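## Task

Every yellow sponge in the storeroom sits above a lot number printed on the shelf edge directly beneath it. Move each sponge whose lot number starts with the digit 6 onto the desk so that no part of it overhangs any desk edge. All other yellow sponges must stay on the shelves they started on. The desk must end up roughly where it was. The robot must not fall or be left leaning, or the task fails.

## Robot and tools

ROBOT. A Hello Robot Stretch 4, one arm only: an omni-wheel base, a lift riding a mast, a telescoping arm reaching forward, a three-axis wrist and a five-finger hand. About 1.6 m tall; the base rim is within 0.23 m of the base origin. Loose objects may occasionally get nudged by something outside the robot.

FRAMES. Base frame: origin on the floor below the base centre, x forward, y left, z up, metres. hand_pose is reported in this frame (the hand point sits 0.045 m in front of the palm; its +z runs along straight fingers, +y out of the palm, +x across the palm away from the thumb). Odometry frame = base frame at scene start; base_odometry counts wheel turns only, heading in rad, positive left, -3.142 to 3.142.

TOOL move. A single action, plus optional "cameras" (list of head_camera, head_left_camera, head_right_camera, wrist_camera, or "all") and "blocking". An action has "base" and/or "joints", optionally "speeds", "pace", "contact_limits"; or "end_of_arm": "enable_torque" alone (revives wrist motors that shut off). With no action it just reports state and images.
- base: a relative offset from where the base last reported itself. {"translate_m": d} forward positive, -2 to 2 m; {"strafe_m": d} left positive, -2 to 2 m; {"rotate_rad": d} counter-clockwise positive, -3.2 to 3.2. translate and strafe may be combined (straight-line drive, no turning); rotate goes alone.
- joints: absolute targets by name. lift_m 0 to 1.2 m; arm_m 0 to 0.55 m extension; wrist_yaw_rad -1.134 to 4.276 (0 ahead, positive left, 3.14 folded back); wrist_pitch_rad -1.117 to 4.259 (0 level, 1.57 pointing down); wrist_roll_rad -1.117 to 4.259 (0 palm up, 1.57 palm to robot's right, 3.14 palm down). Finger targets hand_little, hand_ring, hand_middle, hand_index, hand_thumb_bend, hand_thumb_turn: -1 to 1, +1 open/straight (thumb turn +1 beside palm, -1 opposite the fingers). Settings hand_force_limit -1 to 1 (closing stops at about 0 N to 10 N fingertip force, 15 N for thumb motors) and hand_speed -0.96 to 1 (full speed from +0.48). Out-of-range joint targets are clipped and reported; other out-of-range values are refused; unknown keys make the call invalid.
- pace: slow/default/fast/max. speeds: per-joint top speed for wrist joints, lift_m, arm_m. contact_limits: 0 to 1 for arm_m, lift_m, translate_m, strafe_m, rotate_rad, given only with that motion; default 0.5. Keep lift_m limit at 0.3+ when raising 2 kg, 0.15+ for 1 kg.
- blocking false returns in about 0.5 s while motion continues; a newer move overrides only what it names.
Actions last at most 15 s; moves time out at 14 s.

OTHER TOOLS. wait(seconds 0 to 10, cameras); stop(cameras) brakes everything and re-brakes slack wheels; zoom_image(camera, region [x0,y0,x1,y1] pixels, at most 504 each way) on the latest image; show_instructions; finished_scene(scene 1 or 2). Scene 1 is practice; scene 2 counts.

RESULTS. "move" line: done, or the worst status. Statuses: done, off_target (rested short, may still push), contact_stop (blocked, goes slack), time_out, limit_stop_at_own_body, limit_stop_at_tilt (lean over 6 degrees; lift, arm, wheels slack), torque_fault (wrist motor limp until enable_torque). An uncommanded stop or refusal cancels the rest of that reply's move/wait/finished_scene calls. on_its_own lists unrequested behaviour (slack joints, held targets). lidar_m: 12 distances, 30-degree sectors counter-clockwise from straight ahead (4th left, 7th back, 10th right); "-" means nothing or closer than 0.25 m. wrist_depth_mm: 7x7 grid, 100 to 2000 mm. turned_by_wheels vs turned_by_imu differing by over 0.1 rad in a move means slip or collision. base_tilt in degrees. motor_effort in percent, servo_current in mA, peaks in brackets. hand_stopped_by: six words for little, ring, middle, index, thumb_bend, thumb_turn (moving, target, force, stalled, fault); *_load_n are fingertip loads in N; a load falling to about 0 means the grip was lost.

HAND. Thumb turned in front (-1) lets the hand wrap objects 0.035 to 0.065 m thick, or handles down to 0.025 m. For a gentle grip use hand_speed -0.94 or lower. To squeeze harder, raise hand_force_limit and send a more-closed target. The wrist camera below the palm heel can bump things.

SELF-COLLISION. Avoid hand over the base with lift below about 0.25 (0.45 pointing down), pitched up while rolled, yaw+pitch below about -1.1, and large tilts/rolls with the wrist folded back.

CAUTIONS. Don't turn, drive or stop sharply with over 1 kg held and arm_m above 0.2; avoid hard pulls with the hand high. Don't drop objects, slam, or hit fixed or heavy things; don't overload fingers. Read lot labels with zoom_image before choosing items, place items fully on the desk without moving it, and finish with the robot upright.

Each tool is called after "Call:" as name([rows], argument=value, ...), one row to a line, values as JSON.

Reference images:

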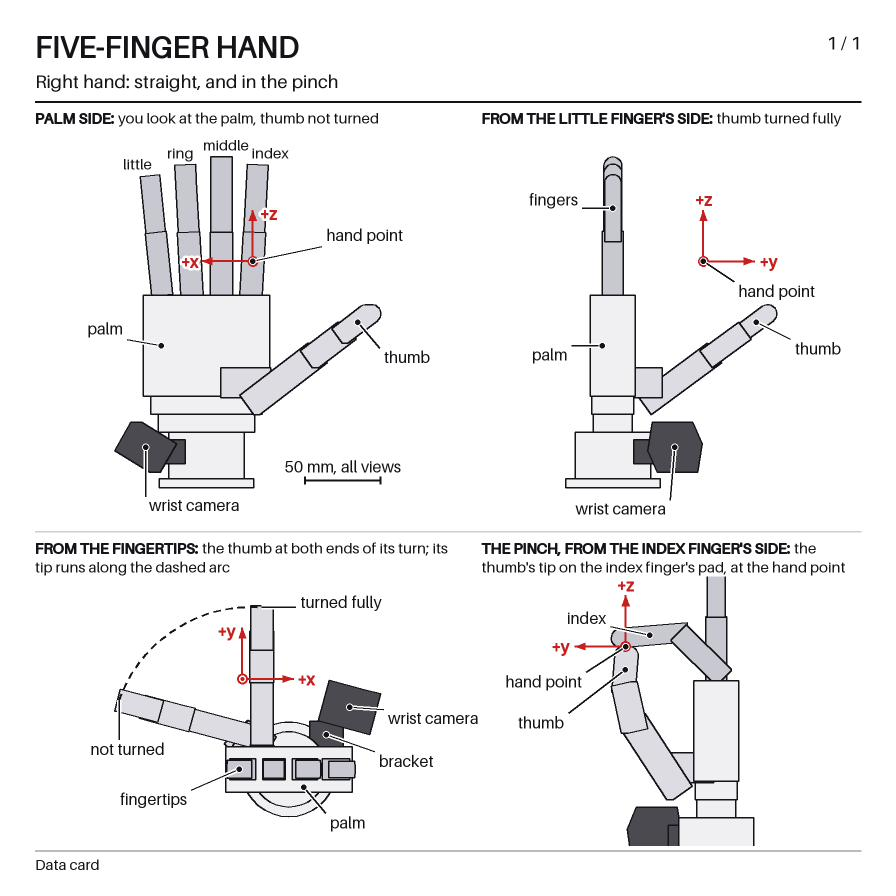

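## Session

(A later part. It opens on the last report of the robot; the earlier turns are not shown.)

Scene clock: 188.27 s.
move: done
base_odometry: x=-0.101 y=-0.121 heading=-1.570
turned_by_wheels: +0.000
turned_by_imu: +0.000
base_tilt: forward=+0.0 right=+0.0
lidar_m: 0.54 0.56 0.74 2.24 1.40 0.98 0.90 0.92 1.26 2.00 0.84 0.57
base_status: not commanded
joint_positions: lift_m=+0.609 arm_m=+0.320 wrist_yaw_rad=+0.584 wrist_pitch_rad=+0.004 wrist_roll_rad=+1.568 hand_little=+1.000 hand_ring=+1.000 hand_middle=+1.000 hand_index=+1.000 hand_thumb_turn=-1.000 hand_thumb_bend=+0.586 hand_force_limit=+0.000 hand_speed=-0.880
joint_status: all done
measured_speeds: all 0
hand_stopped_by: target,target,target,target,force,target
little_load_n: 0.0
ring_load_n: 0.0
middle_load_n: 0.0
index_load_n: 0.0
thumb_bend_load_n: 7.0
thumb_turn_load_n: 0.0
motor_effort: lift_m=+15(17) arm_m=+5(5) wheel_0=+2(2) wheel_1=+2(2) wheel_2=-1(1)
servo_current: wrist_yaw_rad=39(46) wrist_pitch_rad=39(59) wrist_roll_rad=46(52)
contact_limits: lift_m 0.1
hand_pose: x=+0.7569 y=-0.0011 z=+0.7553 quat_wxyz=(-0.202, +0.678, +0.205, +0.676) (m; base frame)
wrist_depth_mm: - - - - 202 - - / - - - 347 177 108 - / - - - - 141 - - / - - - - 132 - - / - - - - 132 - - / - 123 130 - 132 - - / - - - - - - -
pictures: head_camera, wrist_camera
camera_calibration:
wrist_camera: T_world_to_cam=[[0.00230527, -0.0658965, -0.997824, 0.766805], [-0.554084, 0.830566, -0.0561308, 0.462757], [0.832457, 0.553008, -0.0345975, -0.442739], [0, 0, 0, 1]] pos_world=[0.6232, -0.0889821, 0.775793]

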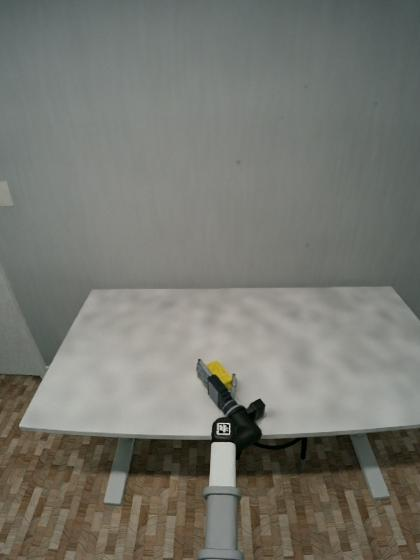

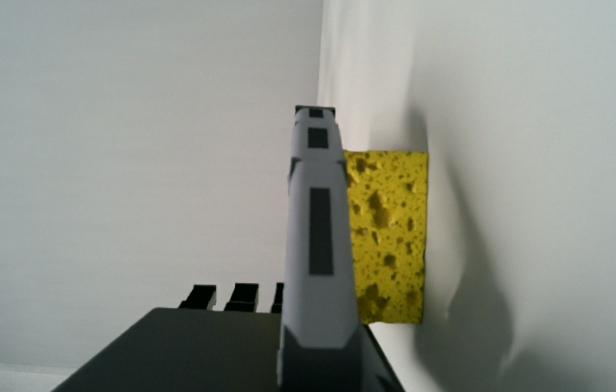

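Call:
move(joints={"lift_m": 0.605}, contact_limits={"lift_m": 0.05}, speeds={"lift_m": 0.03}, cameras=["wrist_camera"])

Call:
move(joints={"hand_thumb_bend": 1, "hand_speed": -0.6})

Call:
move(base={"translate_m": -0.117, "strafe_m": -0.077}, pace="slow", cameras=["head_camera", "wrist_camera"])

Call:
zoom_image(camera="head_camera", region=[140, 330, 300, 430])

Scene clock: 194.90 s.
move: done
base_odometry: x=-0.101 y=-0.121 heading=-1.570
turned_by_wheels: +0.000
turned_by_imu: +0.001
base_tilt: forward=+0.0 right=+0.0
lidar_m: 0.55 0.56 0.77 2.24 1.38 0.97 0.89 0.92 1.23 2.00 0.78 0.56
base_status: not commanded
joint_positions: lift_m=+0.606 arm_m=+0.320 wrist_yaw_rad=+0.584 wrist_pitch_rad=+0.004 wrist_roll_rad=+1.568 hand_little=+1.000 hand_ring=+1.000 hand_middle=+1.000 hand_index=+1.000 hand_thumb_turn=-1.000 hand_thumb_bend=+0.586 hand_force_limit=+0.000 hand_speed=-0.880
joint_status: all done
measured_speeds: all 0
hand_stopped_by: target,target,target,target,force,target
little_load_n: 0.0
ring_load_n: 0.0
middle_load_n: 0.0
index_load_n: 0.0
thumb_bend_load_n: 7.5
thumb_turn_load_n: -1.0
motor_effort: lift_m=+14(16) arm_m=+5(5) wheel_0=+2(2) wheel_1=+2(3) wheel_2=-1(1)
servo_current: wrist_yaw_rad=33(46) wrist_pitch_rad=26(52) wrist_roll_rad=46(46)
contact_limits: lift_m 0.05
hand_pose: x=+0.7569 y=-0.0011 z=+0.7524 quat_wxyz=(-0.202, +0.678, +0.205, +0.676) (m; base frame)
wrist_depth_mm: - - - - 204 - - / - - - 355 177 - - / - - - - 156 - - / - - - - 132 - - / - - - - 132 - - / - 123 130 - 132 - - / - - - - - - -
pictures: wrist_camera
camera_calibration:
wrist_camera: T_world_to_cam=[[0.00230527, -0.0658965, -0.997824, 0.763911], [-0.554084, 0.830566, -0.0561308, 0.462594], [0.832457, 0.553008, -0.0345975, -0.44284], [0, 0, 0, 1]] pos_world=[0.6232, -0.0889821, 0.772893]

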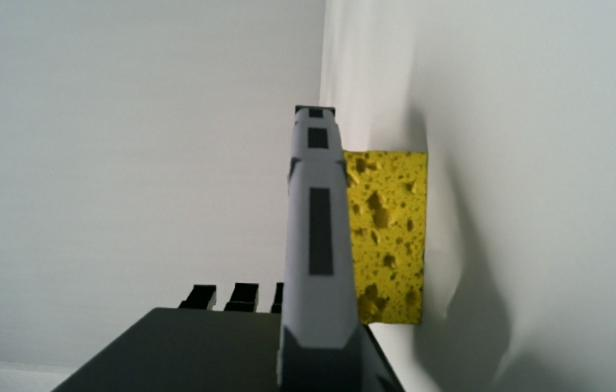

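Scene clock: 196.10 s.
move: done
base_odometry: x=-0.101 y=-0.121 heading=-1.570
turned_by_wheels: +0.000
turned_by_imu: +0.000
base_tilt: forward=+0.0 right=+0.0
lidar_m: 0.55 0.53 0.77 2.24 1.40 0.96 0.90 0.92 1.25 2.00 0.81 0.60
base_status: not commanded
joint_positions: lift_m=+0.606 arm_m=+0.320 wrist_yaw_rad=+0.584 wrist_pitch_rad=+0.004 wrist_roll_rad=+1.568 hand_little=+1.000 hand_ring=+1.000 hand_middle=+1.000 hand_index=+1.000 hand_thumb_turn=-1.000 hand_thumb_bend=+1.000 hand_force_limit=+0.000 hand_speed=-0.600
joint_status: all done
measured_speeds: all 0
hand_stopped_by: target,target,target,target,target,target
little_load_n: 0.0
ring_load_n: 0.0
middle_load_n: 0.0
index_load_n: 0.0
thumb_bend_load_n: 0.0
thumb_turn_load_n: 0.0
motor_effort: lift_m=+15(16) arm_m=+5(5) wheel_0=+1(2) wheel_1=+2(3) wheel_2=-1(1)
servo_current: wrist_yaw_rad=39(46) wrist_pitch_rad=39(59) wrist_roll_rad=39(52)
contact_limits: lift_m 0.05
hand_pose: x=+0.7569 y=-0.0011 z=+0.7523 quat_wxyz=(-0.202, +0.678, +0.205, +0.676) (m; base frame)
wrist_depth_mm: - - - 327 189 - - / - - - 112 146 - - / - - - - 132 - - / - - - - 132 108 - / - - - - 132 - - / - 123 130 - 126 - - / - - - - - - -
pictures: none

Scene clock: 198.67 s.
move: done
base_odometry: x=-0.178 y=-0.004 heading=-1.570
turned_by_wheels: +0.000
turned_by_imu: +0.001
base_tilt: forward=+0.0 right=+0.1
lidar_m: 0.66 0.69 0.93 2.32 1.19 0.84 0.78 0.80 1.07 1.93 1.02 0.69
base_status: done
joint_positions: lift_m=+0.606 arm_m=+0.320 wrist_yaw_rad=+0.584 wrist_pitch_rad=+0.004 wrist_roll_rad=+1.568 hand_little=+1.000 hand_ring=+1.000 hand_middle=+1.000 hand_index=+1.000 hand_thumb_turn=-1.000 hand_thumb_bend=+1.000 hand_force_limit=+0.000 hand_speed=-0.600
joint_status: not commanded
measured_speeds: all 0
hand_stopped_by: target,target,target,target,target,target
little_load_n: 0.0
ring_load_n: 0.0
middle_load_n: 0.0
index_load_n: 0.0
thumb_bend_load_n: 0.0
thumb_turn_load_n: 0.0
motor_effort: lift_m=+15(16) arm_m=+5(5) wheel_0=+2(5) wheel_1=-3(9) wheel_2=+2(10)
servo_current: wrist_yaw_rad=39(52) wrist_pitch_rad=39(59) wrist_roll_rad=46(59)
contact_limits: lift_m 0.05
hand_pose: x=+0.7569 y=-0.0011 z=+0.7523 quat_wxyz=(-0.202, +0.678, +0.205, +0.676) (m; base frame)
wrist_depth_mm: - - - 327 187 - - / - - - 112 146 - - / - - - - 145 - - / - - - - 131 - - / - - - - 129 - - / - 123 130 - - 104 - / - - - - - 113 -
pictures: head_camera, wrist_camera
camera_calibration:
wrist_camera: T_world_to_cam=[[0.00230527, -0.0658965, -0.997824, 0.763811], [-0.554084, 0.830566, -0.0561308, 0.462589], [0.832457, 0.553008, -0.0345975, -0.442843], [0, 0, 0, 1]] pos_world=[0.6232, -0.0889821, 0.772793]

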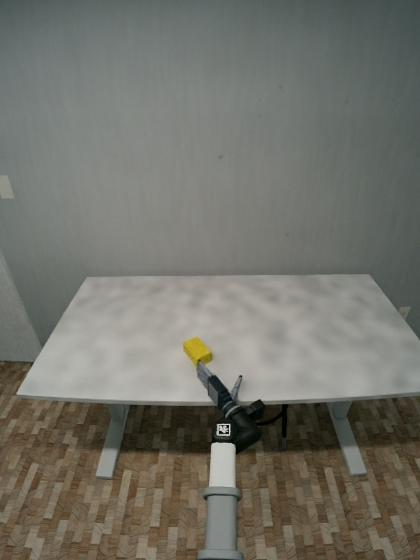

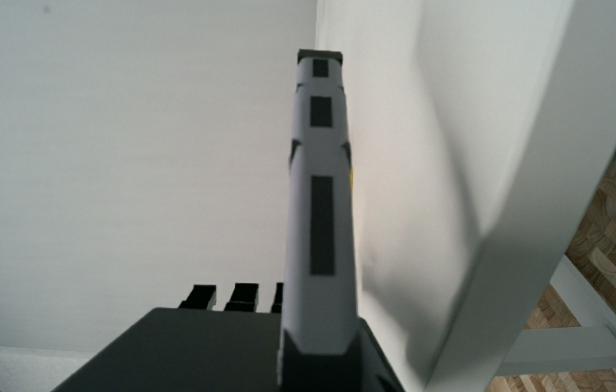

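Scaled by 3.150 from the camera's 420x560 image, which has a finer 1200x1600 frame.

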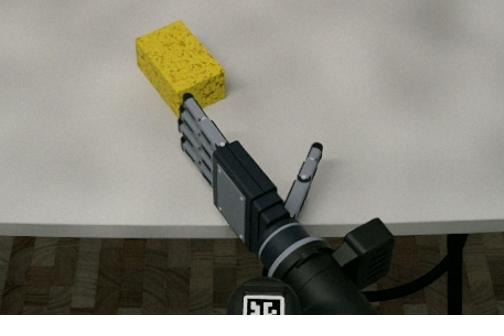

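Call:
move(joints={"lift_m": 0.8, "arm_m": 0.0})

Call:
move(base={"translate_m": 0.0, "strafe_m": -1.1})

Call:
move(base={"rotate_rad": -2.9}, cameras=["head_camera", "head_left_camera", "head_right_camera"])

Scene clock: 206.13 s.
move: done
base_odometry: x=-0.178 y=-0.004 heading=-1.570
turned_by_wheels: +0.000
turned_by_imu: +0.002
base_tilt: forward=+0.0 right=+0.0
lidar_m: 0.65 0.68 0.90 2.31 1.23 0.83 0.77 0.75 1.06 1.92 1.01 0.69
base_status: not commanded
joint_positions: lift_m=+0.800 arm_m=+0.000 wrist_yaw_rad=+0.584 wrist_pitch_rad=+0.004 wrist_roll_rad=+1.568 hand_little=+1.000 hand_ring=+1.000 hand_middle=+1.000 hand_index=+1.000 hand_thumb_turn=-1.000 hand_thumb_bend=+1.000 hand_force_limit=+0.000 hand_speed=-0.600
joint_status: all done
measured_speeds: all 0
hand_stopped_by: target,target,target,target,target,target
little_load_n: 0.0
ring_load_n: 0.0
middle_load_n: 0.0
index_load_n: 0.0
thumb_bend_load_n: 0.0
thumb_turn_load_n: 0.5
motor_effort: lift_m=+28(32) arm_m=-5(9) wheel_0=+2(2) wheel_1=-3(3) wheel_2=+2(2)
servo_current: wrist_yaw_rad=46(52) wrist_pitch_rad=52(59) wrist_roll_rad=39(59)
hand_pose: x=+0.4371 y=-0.0011 z=+0.9463 quat_wxyz=(-0.202, +0.678, +0.205, +0.676) (m; base frame)
wrist_depth_mm: - - - - - 433 - / - - - 112 569 459 - / - - - - - 442 1255 / - - - - - 480 1308 / - - - - - 530 - / 1661 123 130 - - 1576 1255 / - - - - - 1708 1336
pictures: none

Scene clock: 211.13 s.
move: done
base_odometry: x=-1.278 y=-0.004 heading=-1.570
turned_by_wheels: +0.000
turned_by_imu: +0.003
base_tilt: forward=+0.0 right=+0.0
lidar_m: 1.22 0.78 0.99 3.40 1.12 0.78 0.77 1.29 0.89 0.83 0.87 1.17
base_status: done
joint_positions: lift_m=+0.800 arm_m=+0.000 wrist_yaw_rad=+0.584 wrist_pitch_rad=+0.004 wrist_roll_rad=+1.568 hand_little=+1.000 hand_ring=+1.000 hand_middle=+1.000 hand_index=+1.000 hand_thumb_turn=-1.000 hand_thumb_bend=+1.000 hand_force_limit=+0.000 hand_speed=-0.600
joint_status: not commanded
measured_speeds: all 0
hand_stopped_by: target,target,target,target,target,target
little_load_n: 0.0
ring_load_n: -0.5
middle_load_n: 0.0
index_load_n: 0.0
thumb_bend_load_n: 0.0
thumb_turn_load_n: 0.5
motor_effort: lift_m=+27(28) arm_m=-5(5) wheel_0=+0(10) wheel_1=+0(11) wheel_2=+0(7)
servo_current: wrist_yaw_rad=33(46) wrist_pitch_rad=33(59) wrist_roll_rad=46(59)
hand_pose: x=+0.4371 y=-0.0011 z=+0.9463 quat_wxyz=(-0.202, +0.678, +0.205, +0.676) (m; base frame)
wrist_depth_mm: - - - - - - - / - - - 112 - - - / - - - - - - 1229 / - - - - - - - / - - - - - 1499 1281 / - 123 130 - - 1576 1281 / - - - - - 1537 1308
pictures: none

Scene clock: 213.87 s.
move: done
base_odometry: x=-1.278 y=-0.004 heading=+1.813
turned_by_wheels: -2.900
turned_by_imu: -2.860
base_tilt: forward=+0.0 right=+0.0
lidar_m: 1.87 1.01 0.85 0.82 0.96 1.52 0.78 0.79 1.35 1.62 0.86 0.72
base_status: done
joint_positions: lift_m=+0.800 arm_m=+0.000 wrist_yaw_rad=+0.584 wrist_pitch_rad=+0.004 wrist_roll_rad=+1.568 hand_little=+1.000 hand_ring=+1.000 hand_middle=+1.000 hand_index=+1.000 hand_thumb_turn=-1.000 hand_thumb_bend=+1.000 hand_force_limit=+0.000 hand_speed=-0.600
joint_status: not commanded
measured_speeds: all 0
hand_stopped_by: target,target,target,target,target,target
little_load_n: 0.0
ring_load_n: 0.0
middle_load_n: 0.0
index_load_n: 0.0
thumb_bend_load_n: 0.5
thumb_turn_load_n: 0.0
motor_effort: lift_m=+27(27) arm_m=-5(5) wheel_0=+2(8) wheel_1=+2(10) wheel_2=+0(14)
servo_current: wrist_yaw_rad=33(46) wrist_pitch_rad=46(65) wrist_roll_rad=33(52)
hand_pose: x=+0.4371 y=-0.0011 z=+0.9464 quat_wxyz=(-0.202, +0.678, +0.205, +0.676) (m; base frame)
wrist_depth_mm: - - - - - 1756 1366 / - - - 112 - 1618 1281 / - - - - - - 1308 / - - - - - - 1229 / - - - - - - - / - 123 131 - - - - / - - - - - - -
pictures: head_camera, head_left_camera, head_right_camera

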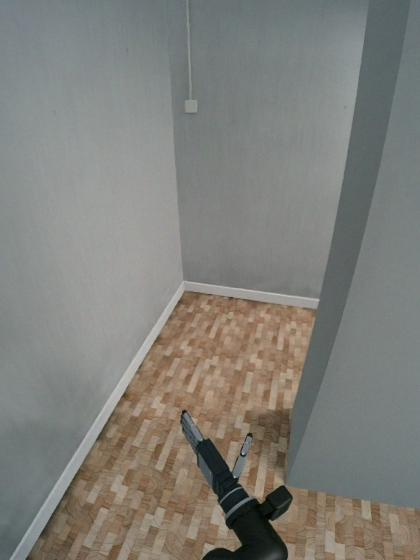

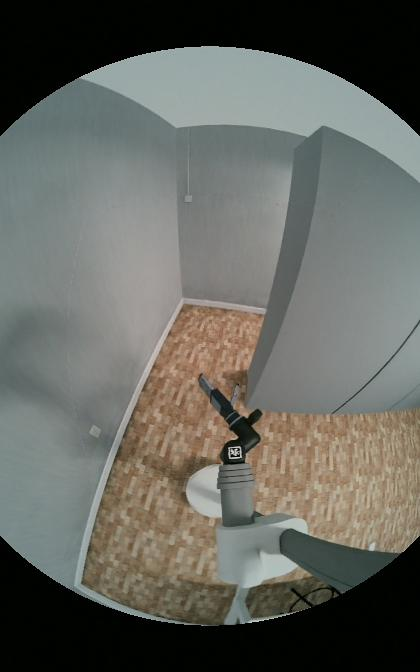

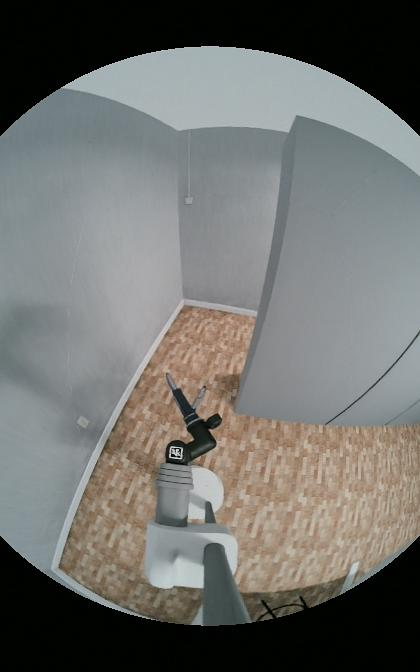

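Call:
zoom_image(camera="head_camera", region=[240, 250, 420, 500])

Call:
zoom_image(camera="head_camera", region=[240, 0, 420, 250])

Scaled by 2.016 from the camera's 420x560 image, which has a finer 1200x1600 frame.

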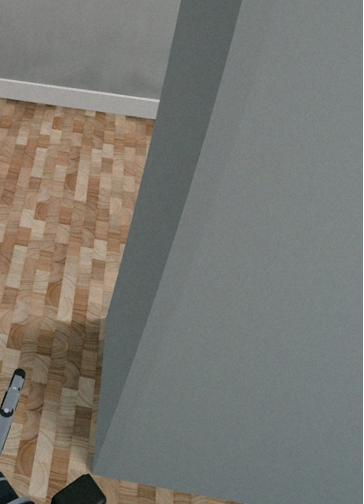

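Scaled by 2.016 from the camera's 420x560 image, which has a finer 1200x1600 frame.

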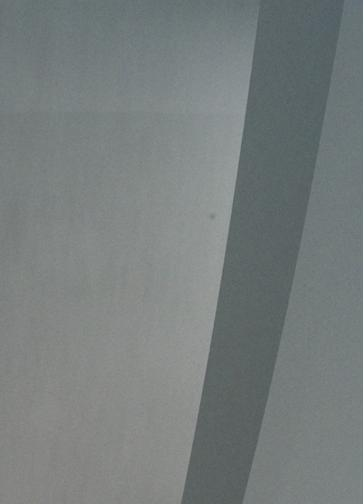

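Call:
move(base={"rotate_rad": -0.242})

Call:
move(base={"translate_m": 0.3, "strafe_m": 0.37})

Call:
move(base={"translate_m": 1.2})

Call:
move(base={"rotate_rad": -1.2}, cameras=["all"])

Scene clock: 251.57 s.
move: done
base_odometry: x=-1.278 y=-0.004 heading=+1.571
turned_by_wheels: -0.242
turned_by_imu: -0.238
base_tilt: forward=+0.0 right=+0.0
lidar_m: 0.75 1.26 0.90 0.83 0.85 1.19 1.10 0.75 1.00 3.24 1.08 0.77
base_status: done
joint_positions: lift_m=+0.800 arm_m=+0.000 wrist_yaw_rad=+0.584 wrist_pitch_rad=+0.004 wrist_roll_rad=+1.568 hand_little=+1.000 hand_ring=+1.000 hand_middle=+1.000 hand_index=+1.000 hand_thumb_turn=-1.000 hand_thumb_bend=+1.000 hand_force_limit=+0.000 hand_speed=-0.600
joint_status: not commanded
measured_speeds: all 0
hand_stopped_by: target,target,target,target,target,target
little_load_n: 0.0
ring_load_n: 0.0
middle_load_n: 0.0
index_load_n: 0.0
thumb_bend_load_n: 0.0
thumb_turn_load_n: 0.0
motor_effort: lift_m=+27(27) arm_m=-5(5) wheel_0=+1(6) wheel_1=+0(8) wheel_2=+0(11)
servo_current: wrist_yaw_rad=26(46) wrist_pitch_rad=59(59) wrist_roll_rad=39(46)
hand_pose: x=+0.4371 y=-0.0011 z=+0.9464 quat_wxyz=(-0.202, +0.678, +0.205, +0.676) (m; base frame)
wrist_depth_mm: - - - - - 1618 1336 / - - - 112 - 1708 1255 / - - - - - 1863 1308 / - - - - - 1756 1308 / - - - - - - 1281 / - 123 130 - - - 1182 / - - - - - - -
pictures: none

Scene clock: 254.63 s.
move: done
base_odometry: x=-1.648 y=+0.296 heading=+1.571
turned_by_wheels: +0.000
turned_by_imu: +0.002
base_tilt: forward=-0.1 right=+0.0
lidar_m: 1.89 0.73 0.51 0.48 0.51 0.67 1.81 1.18 1.45 1.91 0.63 0.67
base_status: done
joint_positions: lift_m=+0.800 arm_m=+0.000 wrist_yaw_rad=+0.584 wrist_pitch_rad=+0.004 wrist_roll_rad=+1.568 hand_little=+1.000 hand_ring=+1.000 hand_middle=+1.000 hand_index=+1.000 hand_thumb_turn=-1.000 hand_thumb_bend=+1.000 hand_force_limit=+0.000 hand_speed=-0.600
joint_status: not commanded
measured_speeds: all 0
hand_stopped_by: target,target,target,target,target,target
little_load_n: 0.0
ring_load_n: 0.0
middle_load_n: 0.0
index_load_n: 0.0
thumb_bend_load_n: 0.0
thumb_turn_load_n: 0.5
motor_effort: lift_m=+27(27) arm_m=-5(5) wheel_0=+0(6) wheel_1=+0(11) wheel_2=+1(11)
servo_current: wrist_yaw_rad=39(52) wrist_pitch_rad=33(59) wrist_roll_rad=46(52)
hand_pose: x=+0.4371 y=-0.0011 z=+0.9464 quat_wxyz=(-0.202, +0.678, +0.205, +0.676) (m; base frame)
wrist_depth_mm: - - - - - - 1366 / - - - 112 - - 1308 / - - - - - - 1281 / - - - - - - - / - - - - - - - / - 123 130 - - - - / - - - - - - -
pictures: none

Scene clock: 260.13 s.
move: done
base_odometry: x=-1.649 y=+1.496 heading=+1.572
turned_by_wheels: +0.000
turned_by_imu: +0.004
base_tilt: forward=+0.0 right=+0.0
lidar_m: 0.69 0.73 0.54 0.50 0.53 0.73 2.01 0.66 0.53 0.98 1.00 0.72
base_status: done
joint_positions: lift_m=+0.800 arm_m=+0.000 wrist_yaw_rad=+0.584 wrist_pitch_rad=+0.004 wrist_roll_rad=+1.568 hand_little=+1.000 hand_ring=+1.000 hand_middle=+1.000 hand_index=+1.000 hand_thumb_turn=-1.000 hand_thumb_bend=+1.000 hand_force_limit=+0.000 hand_speed=-0.600
joint_status: not commanded
measured_speeds: all 0
hand_stopped_by: target,target,target,target,target,target
little_load_n: 0.0
ring_load_n: 0.0
middle_load_n: 0.0
index_load_n: 0.0
thumb_bend_load_n: 0.0
thumb_turn_load_n: 0.5
motor_effort: lift_m=+26(27) arm_m=-5(5) wheel_0=+1(7) wheel_1=+2(10) wheel_2=+0(14)
servo_current: wrist_yaw_rad=46(52) wrist_pitch_rad=46(52) wrist_roll_rad=39(52)
hand_pose: x=+0.4371 y=-0.0011 z=+0.9464 quat_wxyz=(-0.202, +0.678, +0.205, +0.676) (m; base frame)
wrist_depth_mm: - - - - - - - / - - - 112 - - - / - - - - - - - / - - - - - - - / - - - - - - - / - 123 130 - - - - / - - - - - - -
pictures: none

Scene clock: 261.97 s.
move: done
base_odometry: x=-1.649 y=+1.495 heading=+0.372
turned_by_wheels: -1.200
turned_by_imu: -1.183
base_tilt: forward=+0.0 right=+0.0
lidar_m: 1.23 0.78 0.66 0.70 0.58 0.51 0.50 0.64 1.29 0.79 0.53 0.69
base_status: done
joint_positions: lift_m=+0.800 arm_m=+0.000 wrist_yaw_rad=+0.584 wrist_pitch_rad=+0.004 wrist_roll_rad=+1.568 hand_little=+1.000 hand_ring=+1.000 hand_middle=+1.000 hand_index=+1.000 hand_thumb_turn=-1.000 hand_thumb_bend=+1.000 hand_force_limit=+0.000 hand_speed=-0.600
joint_status: not commanded
measured_speeds: all 0
hand_stopped_by: target,target,target,target,target,target
little_load_n: 0.5
ring_load_n: 0.0
middle_load_n: 0.0
index_load_n: 0.0
thumb_bend_load_n: 0.0
thumb_turn_load_n: 0.5
motor_effort: lift_m=+26(26) arm_m=-5(5) wheel_0=+1(8) wheel_1=+2(10) wheel_2=-1(14)
servo_current: wrist_yaw_rad=39(46) wrist_pitch_rad=39(65) wrist_roll_rad=46(52)
hand_pose: x=+0.4371 y=-0.0011 z=+0.9464 quat_wxyz=(-0.202, +0.678, +0.205, +0.676) (m; base frame)
wrist_depth_mm: - - - - - - 1281 / - - - 112 - - - / - - - - - - - / - - - - - - - / - - - - - - - / - 123 130 - - - - / - - - - - - -
pictures: head_camera, head_left_camera, head_right_camera, wrist_camera
camera_calibration:
wrist_camera: T_world_to_cam=[[0.00231066, -0.0658924, -0.997824, 0.958225], [-0.5542, 0.830489, -0.0561256, 0.29631], [0.832381, 0.553123, -0.0345986, -0.169873], [0, 0, 0, 1]] pos_world=[0.3034, -0.088982, 0.966893]

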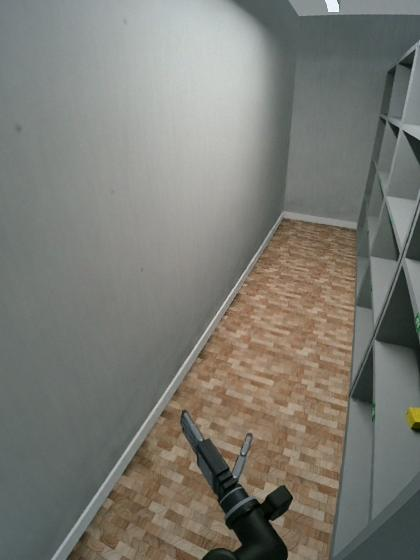

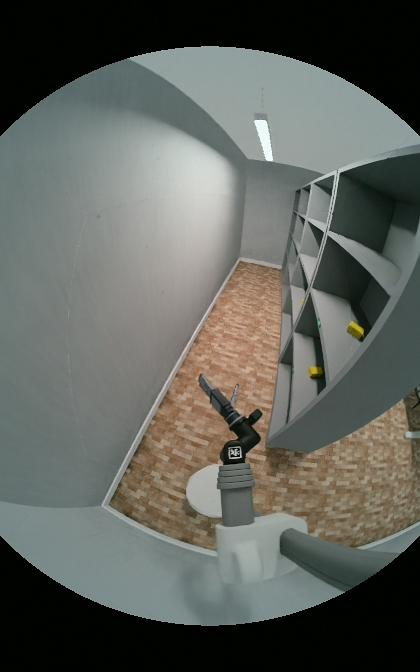

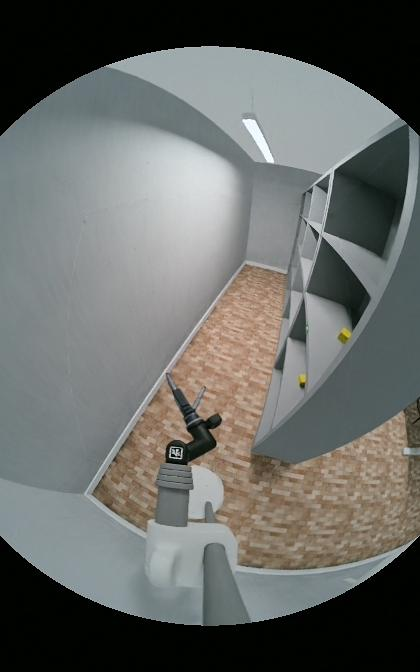

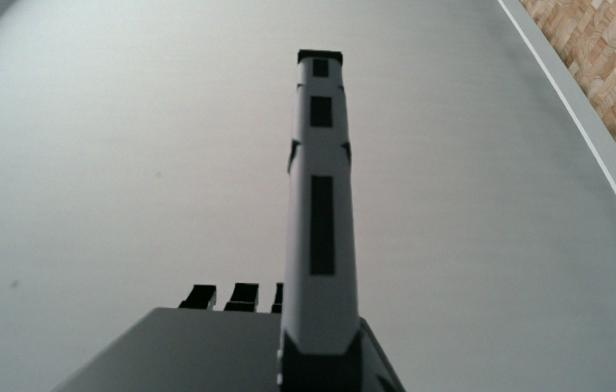

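Call:
move(base={"rotate_rad": -0.372})

Call:
move(base={"translate_m": 0.93, "strafe_m": 0.3})

Call:
move(base={"rotate_rad": -1.57}, cameras=["all"])

Scene clock: 274.23 s.
move: done
base_odometry: x=-1.649 y=+1.495 heading=+0.000
turned_by_wheels: -0.372
turned_by_imu: -0.366
base_tilt: forward=+0.0 right=+0.0
lidar_m: 1.07 1.02 0.72 0.69 0.73 0.52 0.50 0.52 0.74 2.00 0.67 0.53
base_status: done
joint_positions: lift_m=+0.800 arm_m=+0.000 wrist_yaw_rad=+0.584 wrist_pitch_rad=+0.004 wrist_roll_rad=+1.568 hand_little=+1.000 hand_ring=+1.000 hand_middle=+1.000 hand_index=+1.000 hand_thumb_turn=-1.000 hand_thumb_bend=+1.000 hand_force_limit=+0.000 hand_speed=-0.600
joint_status: not commanded
measured_speeds: all 0
hand_stopped_by: target,target,target,target,target,target
little_load_n: 0.0
ring_load_n: 0.0
middle_load_n: 0.0
index_load_n: 0.0
thumb_bend_load_n: 0.0
thumb_turn_load_n: 0.5
motor_effort: lift_m=+26(26) arm_m=-5(5) wheel_0=+1(8) wheel_1=+1(7) wheel_2=-1(9)
servo_current: wrist_yaw_rad=39(46) wrist_pitch_rad=33(46) wrist_roll_rad=39(52)
hand_pose: x=+0.4371 y=-0.0011 z=+0.9464 quat_wxyz=(-0.202, +0.678, +0.205, +0.676) (m; base frame)
wrist_depth_mm: - - - - - 1863 1366 / - - - - - 1921 1308 / - - - - - 1808 1308 / - - - - - - 1308 / - - - - - - 1229 / - 123 131 - - - - / - - - - - - -
pictures: none

Scene clock: 278.93 s.
move: done
base_odometry: x=-0.719 y=+1.795 heading=+0.000
turned_by_wheels: +0.000
turned_by_imu: +0.002
base_tilt: forward=+0.0 right=+0.0
lidar_m: 1.76 0.58 0.43 0.38 0.43 0.60 1.43 1.51 0.54 0.51 0.56 0.76
base_status: done
joint_positions: lift_m=+0.800 arm_m=+0.000 wrist_yaw_rad=+0.584 wrist_pitch_rad=+0.004 wrist_roll_rad=+1.568 hand_little=+1.000 hand_ring=+1.000 hand_middle=+1.000 hand_index=+1.000 hand_thumb_turn=-1.000 hand_thumb_bend=+1.000 hand_force_limit=+0.000 hand_speed=-0.600
joint_status: not commanded
measured_speeds: all 0
hand_stopped_by: target,target,target,target,target,target
little_load_n: 0.0
ring_load_n: 0.0
middle_load_n: 0.0
index_load_n: 0.0
thumb_bend_load_n: 0.0
thumb_turn_load_n: 0.0
motor_effort: lift_m=+26(26) arm_m=-5(5) wheel_0=+1(6) wheel_1=-1(13) wheel_2=+1(15)
servo_current: wrist_yaw_rad=39(46) wrist_pitch_rad=33(59) wrist_roll_rad=33(52)
hand_pose: x=+0.4371 y=-0.0011 z=+0.9464 quat_wxyz=(-0.202, +0.678, +0.205, +0.676) (m; base frame)
wrist_depth_mm: - - - - - 1921 1336 / - - - 115 - 1708 1308 / - - - - - - 1255 / - - - - - - - / - - - - - - - / - 123 130 - - - - / - - - - - - -
pictures: none

Scene clock: 281.00 s.
move: done
base_odometry: x=-0.719 y=+1.795 heading=-1.570
turned_by_wheels: -1.570
turned_by_imu: -1.548
base_tilt: forward=+0.0 right=+0.0
lidar_m: 0.53 0.56 0.78 1.69 0.63 0.42 0.41 0.43 0.60 1.41 1.50 0.54
base_status: done
joint_positions: lift_m=+0.800 arm_m=+0.000 wrist_yaw_rad=+0.584 wrist_pitch_rad=+0.004 wrist_roll_rad=+1.568 hand_little=+1.000 hand_ring=+1.000 hand_middle=+1.000 hand_index=+1.000 hand_thumb_turn=-1.000 hand_thumb_bend=+1.000 hand_force_limit=+0.000 hand_speed=-0.600
joint_status: not commanded
measured_speeds: all 0
hand_stopped_by: target,target,target,target,target,target
little_load_n: 0.0
ring_load_n: 0.0
middle_load_n: 0.0
index_load_n: 0.0
thumb_bend_load_n: 0.0
thumb_turn_load_n: 0.0
motor_effort: lift_m=+26(26) arm_m=-5(5) wheel_0=+1(8) wheel_1=+1(9) wheel_2=+0(11)
servo_current: wrist_yaw_rad=39(46) wrist_pitch_rad=39(59) wrist_roll_rad=33(59)
hand_pose: x=+0.4371 y=-0.0011 z=+0.9464 quat_wxyz=(-0.202, +0.678, +0.205, +0.676) (m; base frame)
wrist_depth_mm: - - 424 - - - - / - - - 112 - - - / - - - - - - - / - - - 320 - - - / 707 - - 357 - 788 - / - 123 130 - - - - / - - - - - - -
pictures: head_camera, head_left_camera, head_right_camera, wrist_camera
camera_calibration:
wrist_camera: T_world_to_cam=[[0.00231066, -0.0658924, -0.997824, 0.958225], [-0.5542, 0.830489, -0.0561256, 0.29631], [0.832381, 0.553123, -0.0345986, -0.169873], [0, 0, 0, 1]] pos_world=[0.3034, -0.088982, 0.966893]

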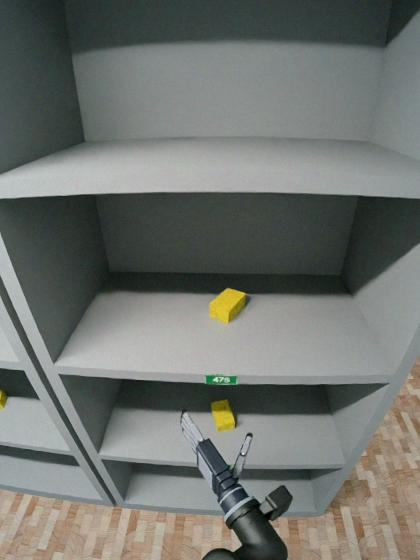

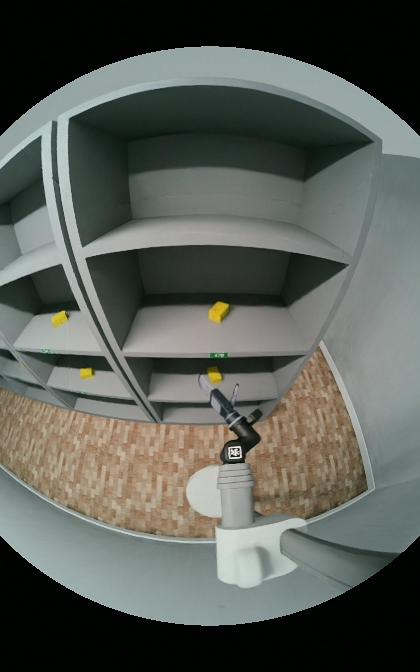

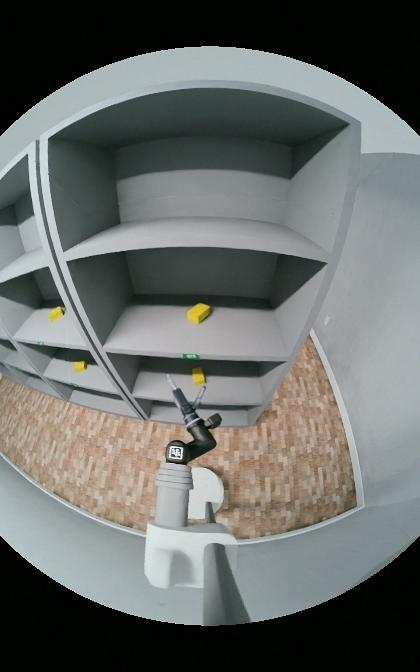

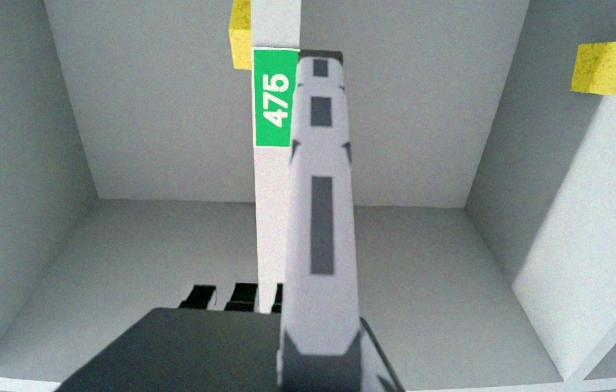

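Call:
zoom_image(camera="head_left_camera", region=[20, 300, 250, 430])

Call:
zoom_image(camera="head_right_camera", region=[20, 300, 250, 430])

Call:
move(base={"strafe_m": 0.75}, cameras=["all"])

Scaled by 2.191 from the camera's 420x672 image, which has a finer 600x960 frame.

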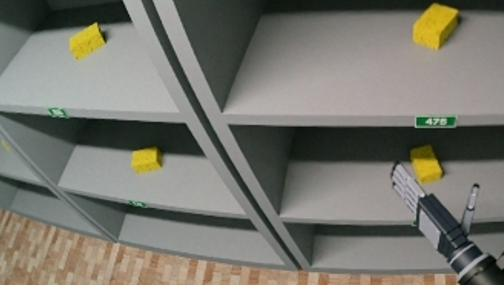

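Scaled by 2.191 from the camera's 420x672 image, which has a finer 600x960 frame.

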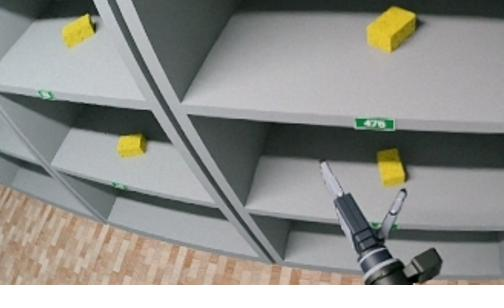

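Scene clock: 288.80 s.
move: done
base_odometry: x=+0.031 y=+1.796 heading=-1.570
turned_by_wheels: +0.000
turned_by_imu: +0.002
base_tilt: forward=-0.1 right=+0.0
lidar_m: 0.52 0.55 0.78 1.71 0.60 0.44 0.42 0.42 0.59 1.71 0.78 0.54
base_status: done
joint_positions: lift_m=+0.800 arm_m=+0.000 wrist_yaw_rad=+0.584 wrist_pitch_rad=+0.004 wrist_roll_rad=+1.568 hand_little=+1.000 hand_ring=+1.000 hand_middle=+1.000 hand_index=+1.000 hand_thumb_turn=-1.000 hand_thumb_bend=+1.000 hand_force_limit=+0.000 hand_speed=-0.600
joint_status: not commanded
measured_speeds: all 0
hand_stopped_by: target,target,target,target,target,target
little_load_n: 0.0
ring_load_n: 0.0
middle_load_n: 0.0
index_load_n: 0.0
thumb_bend_load_n: 0.0
thumb_turn_load_n: 0.5
motor_effort: lift_m=+26(26) arm_m=-5(5) wheel_0=+0(10) wheel_1=+1(13) wheel_2=+0(7)
servo_current: wrist_yaw_rad=33(52) wrist_pitch_rad=33(59) wrist_roll_rad=33(52)
hand_pose: x=+0.4371 y=-0.0011 z=+0.9464 quat_wxyz=(-0.202, +0.678, +0.205, +0.676) (m; base frame)
wrist_depth_mm: - 654 654 248 - - 574 / - - - 118 - 723 569 / - - - 294 - 798 569 / - - - 325 - 878 512 / - - - 362 - - 544 / - 123 130 - - - 569 / - - - - - - 574
pictures: head_camera, head_left_camera, head_right_camera, wrist_camera
camera_calibration:
wrist_camera: T_world_to_cam=[[0.00231066, -0.0658924, -0.997824, 0.958225], [-0.5542, 0.830489, -0.0561256, 0.29631], [0.832381, 0.553123, -0.0345986, -0.169873], [0, 0, 0, 1]] pos_world=[0.3034, -0.088982, 0.966893]

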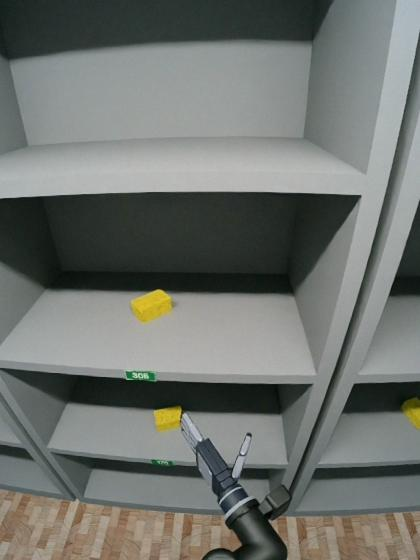

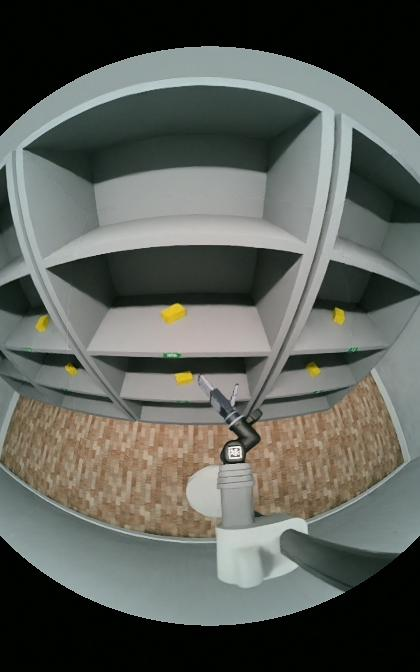

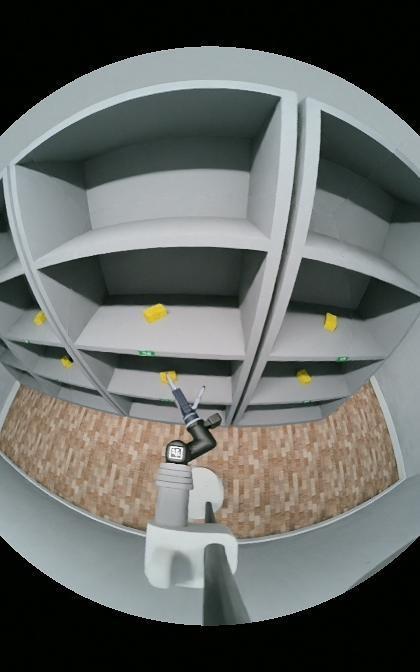

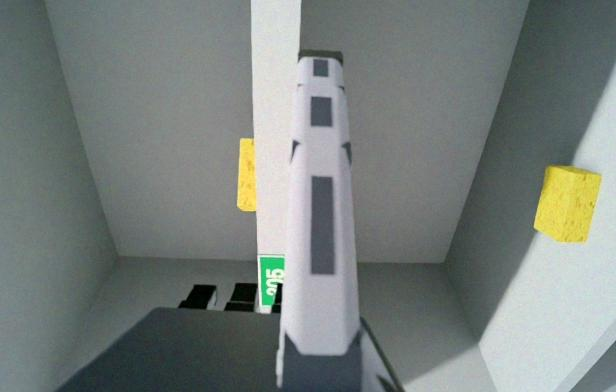

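Call:
zoom_image(camera="head_camera", region=[110, 360, 210, 480])

Call:
zoom_image(camera="head_right_camera", region=[270, 330, 370, 430])

Call:
zoom_image(camera="head_left_camera", region=[270, 330, 370, 430])

Call:
zoom_image(camera="head_left_camera", region=[0, 300, 100, 420])

Call:
move(base={"strafe_m": 0.75}, cameras=["head_camera", "head_left_camera", "head_right_camera"])

Scaled by 4.200 from the camera's 420x560 image, which has a finer 1200x1600 frame.

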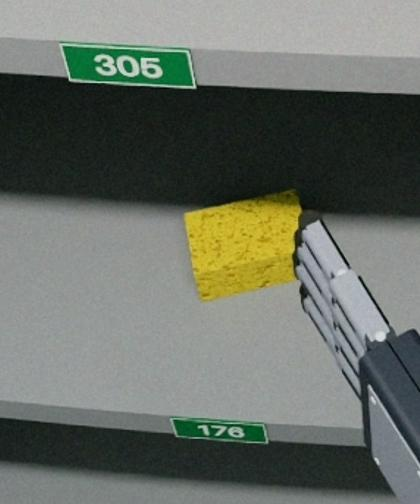

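Scaled by 5.040 from the camera's 420x672 image, which has a finer 600x960 frame.

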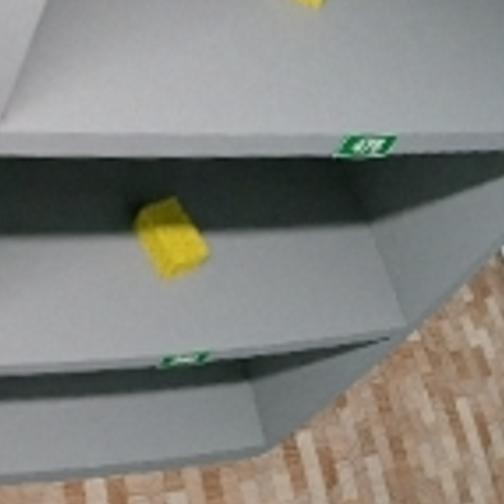

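Scaled by 5.040 from the camera's 420x672 image, which has a finer 600x960 frame.

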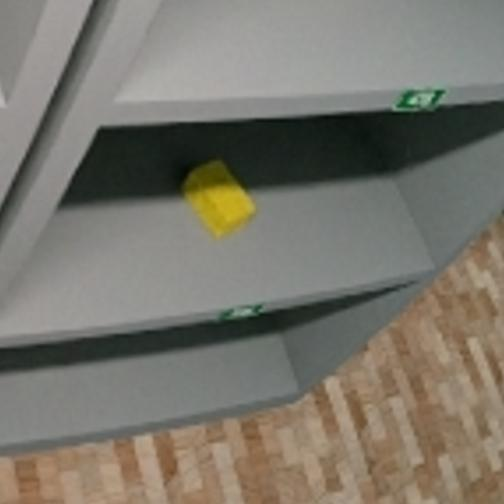

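Scaled by 4.200 from the camera's 420x672 image, which has a finer 600x960 frame.

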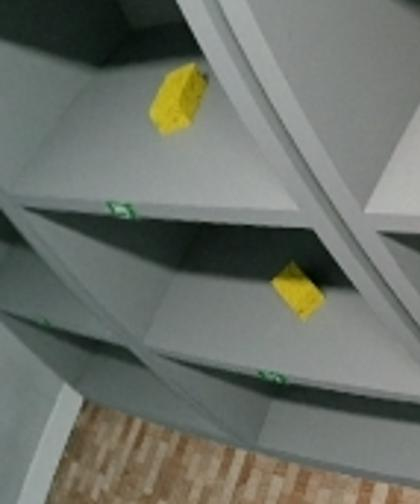

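Scene clock: 298.13 s.
move: done
base_odometry: x=+0.781 y=+1.797 heading=-1.570
turned_by_wheels: +0.000
turned_by_imu: +0.002
base_tilt: forward=+0.0 right=+0.0
lidar_m: 0.51 0.57 0.79 1.71 0.62 0.44 0.41 0.43 0.58 1.70 0.80 0.55
base_status: done
joint_positions: lift_m=+0.800 arm_m=+0.000 wrist_yaw_rad=+0.584 wrist_pitch_rad=+0.004 wrist_roll_rad=+1.568 hand_little=+1.000 hand_ring=+1.000 hand_middle=+1.000 hand_index=+1.000 hand_thumb_turn=-1.000 hand_thumb_bend=+1.000 hand_force_limit=+0.000 hand_speed=-0.600
joint_status: not commanded
measured_speeds: all 0
hand_stopped_by: target,target,target,target,target,target
little_load_n: 0.0
ring_load_n: 0.0
middle_load_n: 0.0
index_load_n: 0.0
thumb_bend_load_n: 0.0
thumb_turn_load_n: 0.5
motor_effort: lift_m=+26(26) arm_m=-5(5) wheel_0=+2(10) wheel_1=-2(12) wheel_2=+0(7)
servo_current: wrist_yaw_rad=26(52) wrist_pitch_rad=33(59) wrist_roll_rad=46(59)
hand_pose: x=+0.4371 y=-0.0011 z=+0.9464 quat_wxyz=(-0.202, +0.678, +0.205, +0.676) (m; base frame)
wrist_depth_mm: 244 245 249 248 248 249 253 / - - - 118 - 723 - / - - - 296 - 809 - / - - - 327 - 891 - / - - - 364 - 960 - / - 123 130 - - - - / - - - - - - -
pictures: head_camera, head_left_camera, head_right_camera

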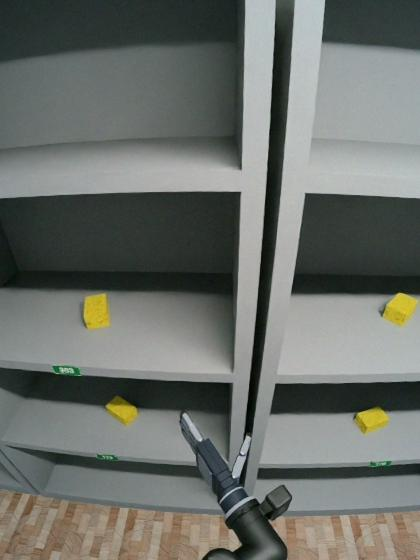

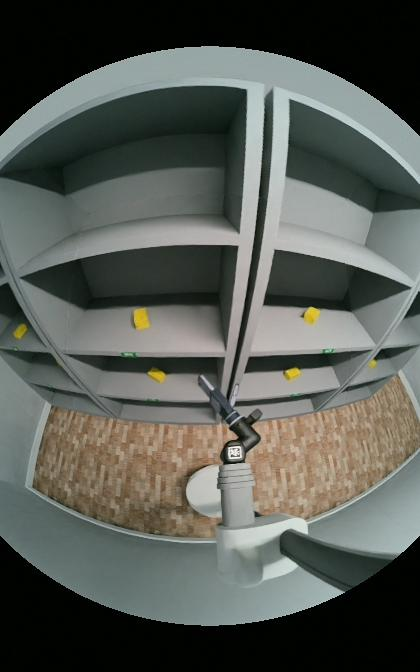

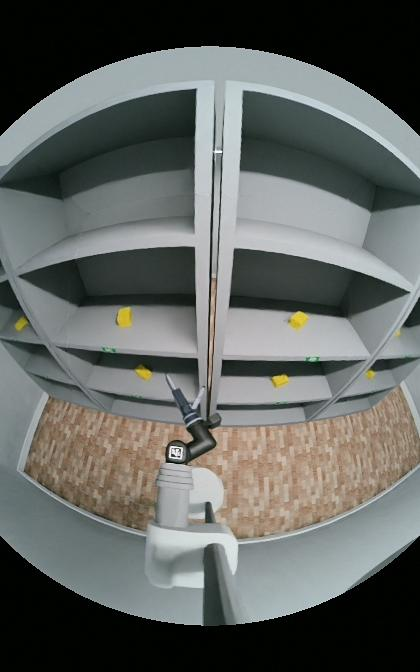

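Call:
zoom_image(camera="head_camera", region=[40, 350, 140, 470])

Call:
zoom_image(camera="head_camera", region=[320, 380, 420, 480])

Call:
move(base={"strafe_m": 0.8}, cameras=["head_camera", "head_left_camera", "head_right_camera"])

Scaled by 4.200 from the camera's 420x560 image, which has a finer 1200x1600 frame.

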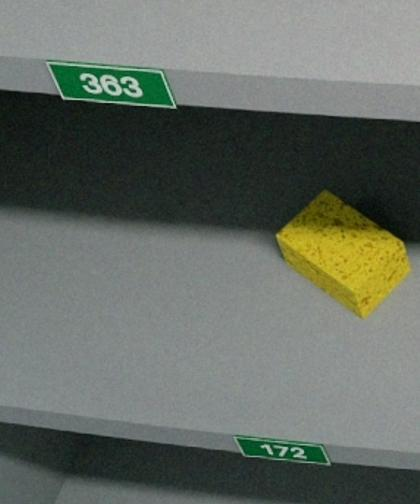

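Scaled by 5.040 from the camera's 420x560 image, which has a finer 1200x1600 frame.

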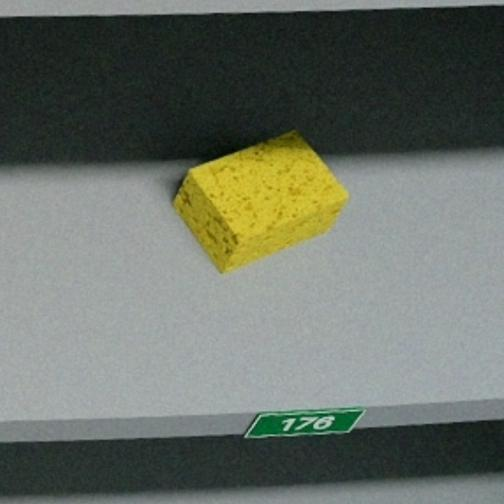

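Scene clock: 308.53 s.
move: done
base_odometry: x=+1.581 y=+1.797 heading=-1.570
turned_by_wheels: +0.000
turned_by_imu: +0.001
base_tilt: forward=-0.1 right=+0.0
lidar_m: 0.51 0.57 0.79 0.96 0.61 0.43 0.41 0.39 0.58 1.72 0.80 0.55
base_status: done
joint_positions: lift_m=+0.800 arm_m=+0.000 wrist_yaw_rad=+0.584 wrist_pitch_rad=+0.004 wrist_roll_rad=+1.568 hand_little=+1.000 hand_ring=+1.000 hand_middle=+1.000 hand_index=+1.000 hand_thumb_turn=-1.000 hand_thumb_bend=+1.000 hand_force_limit=+0.000 hand_speed=-0.600
joint_status: not commanded
measured_speeds: all 0
hand_stopped_by: target,target,target,target,target,target
little_load_n: 0.0
ring_load_n: 0.0
middle_load_n: 0.0
index_load_n: 0.0
thumb_bend_load_n: 0.0
thumb_turn_load_n: 0.0
motor_effort: lift_m=+26(26) arm_m=-5(5) wheel_0=+2(10) wheel_1=-2(13) wheel_2=+0(8)
servo_current: wrist_yaw_rad=46(52) wrist_pitch_rad=46(59) wrist_roll_rad=46(52)
hand_pose: x=+0.4371 y=-0.0011 z=+0.9464 quat_wxyz=(-0.202, +0.678, +0.205, +0.676) (m; base frame)
wrist_depth_mm: - - - 248 - - - / - - - 118 - - - / - - - - - - - / - - - - - - - / - 946 - - - - - / - 136 130 - - 768 - / - - - - - - -
pictures: head_camera, head_left_camera, head_right_camera

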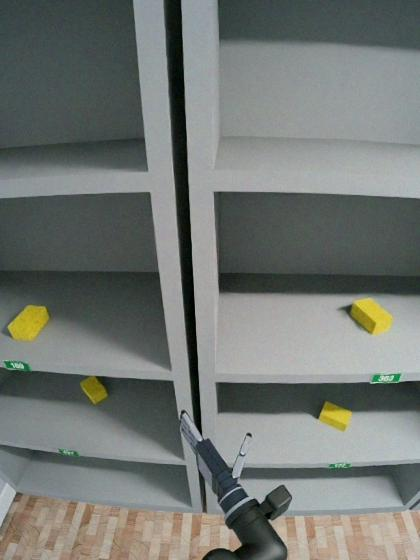

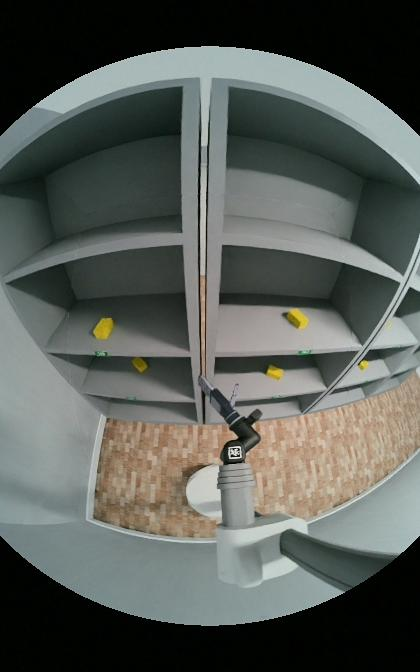

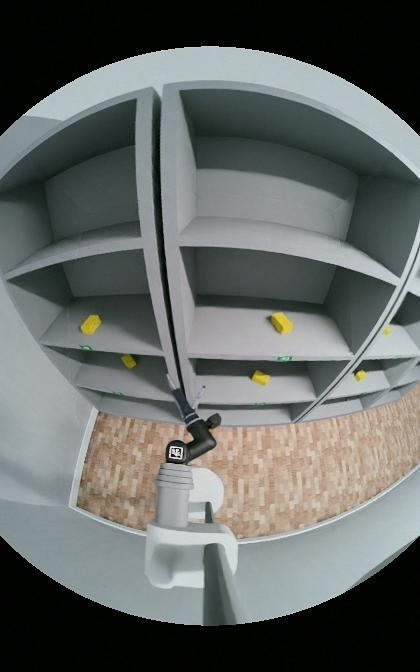

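Call:
zoom_image(camera="head_camera", region=[0, 350, 100, 470])

Call:
zoom_image(camera="head_camera", region=[310, 360, 420, 480])

Scaled by 4.200 from the camera's 420x560 image, which has a finer 1200x1600 frame.

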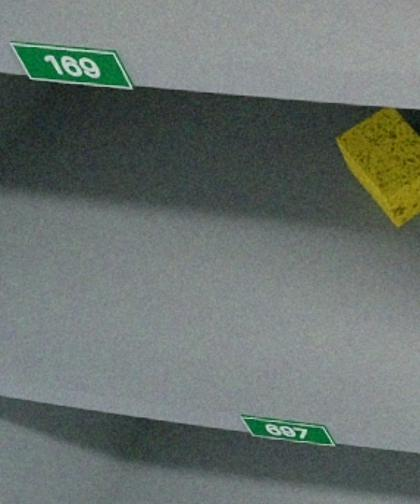

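Scaled by 4.200 from the camera's 420x560 image, which has a finer 1200x1600 frame.

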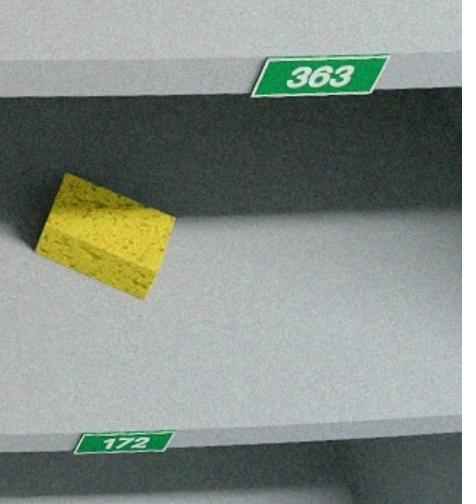

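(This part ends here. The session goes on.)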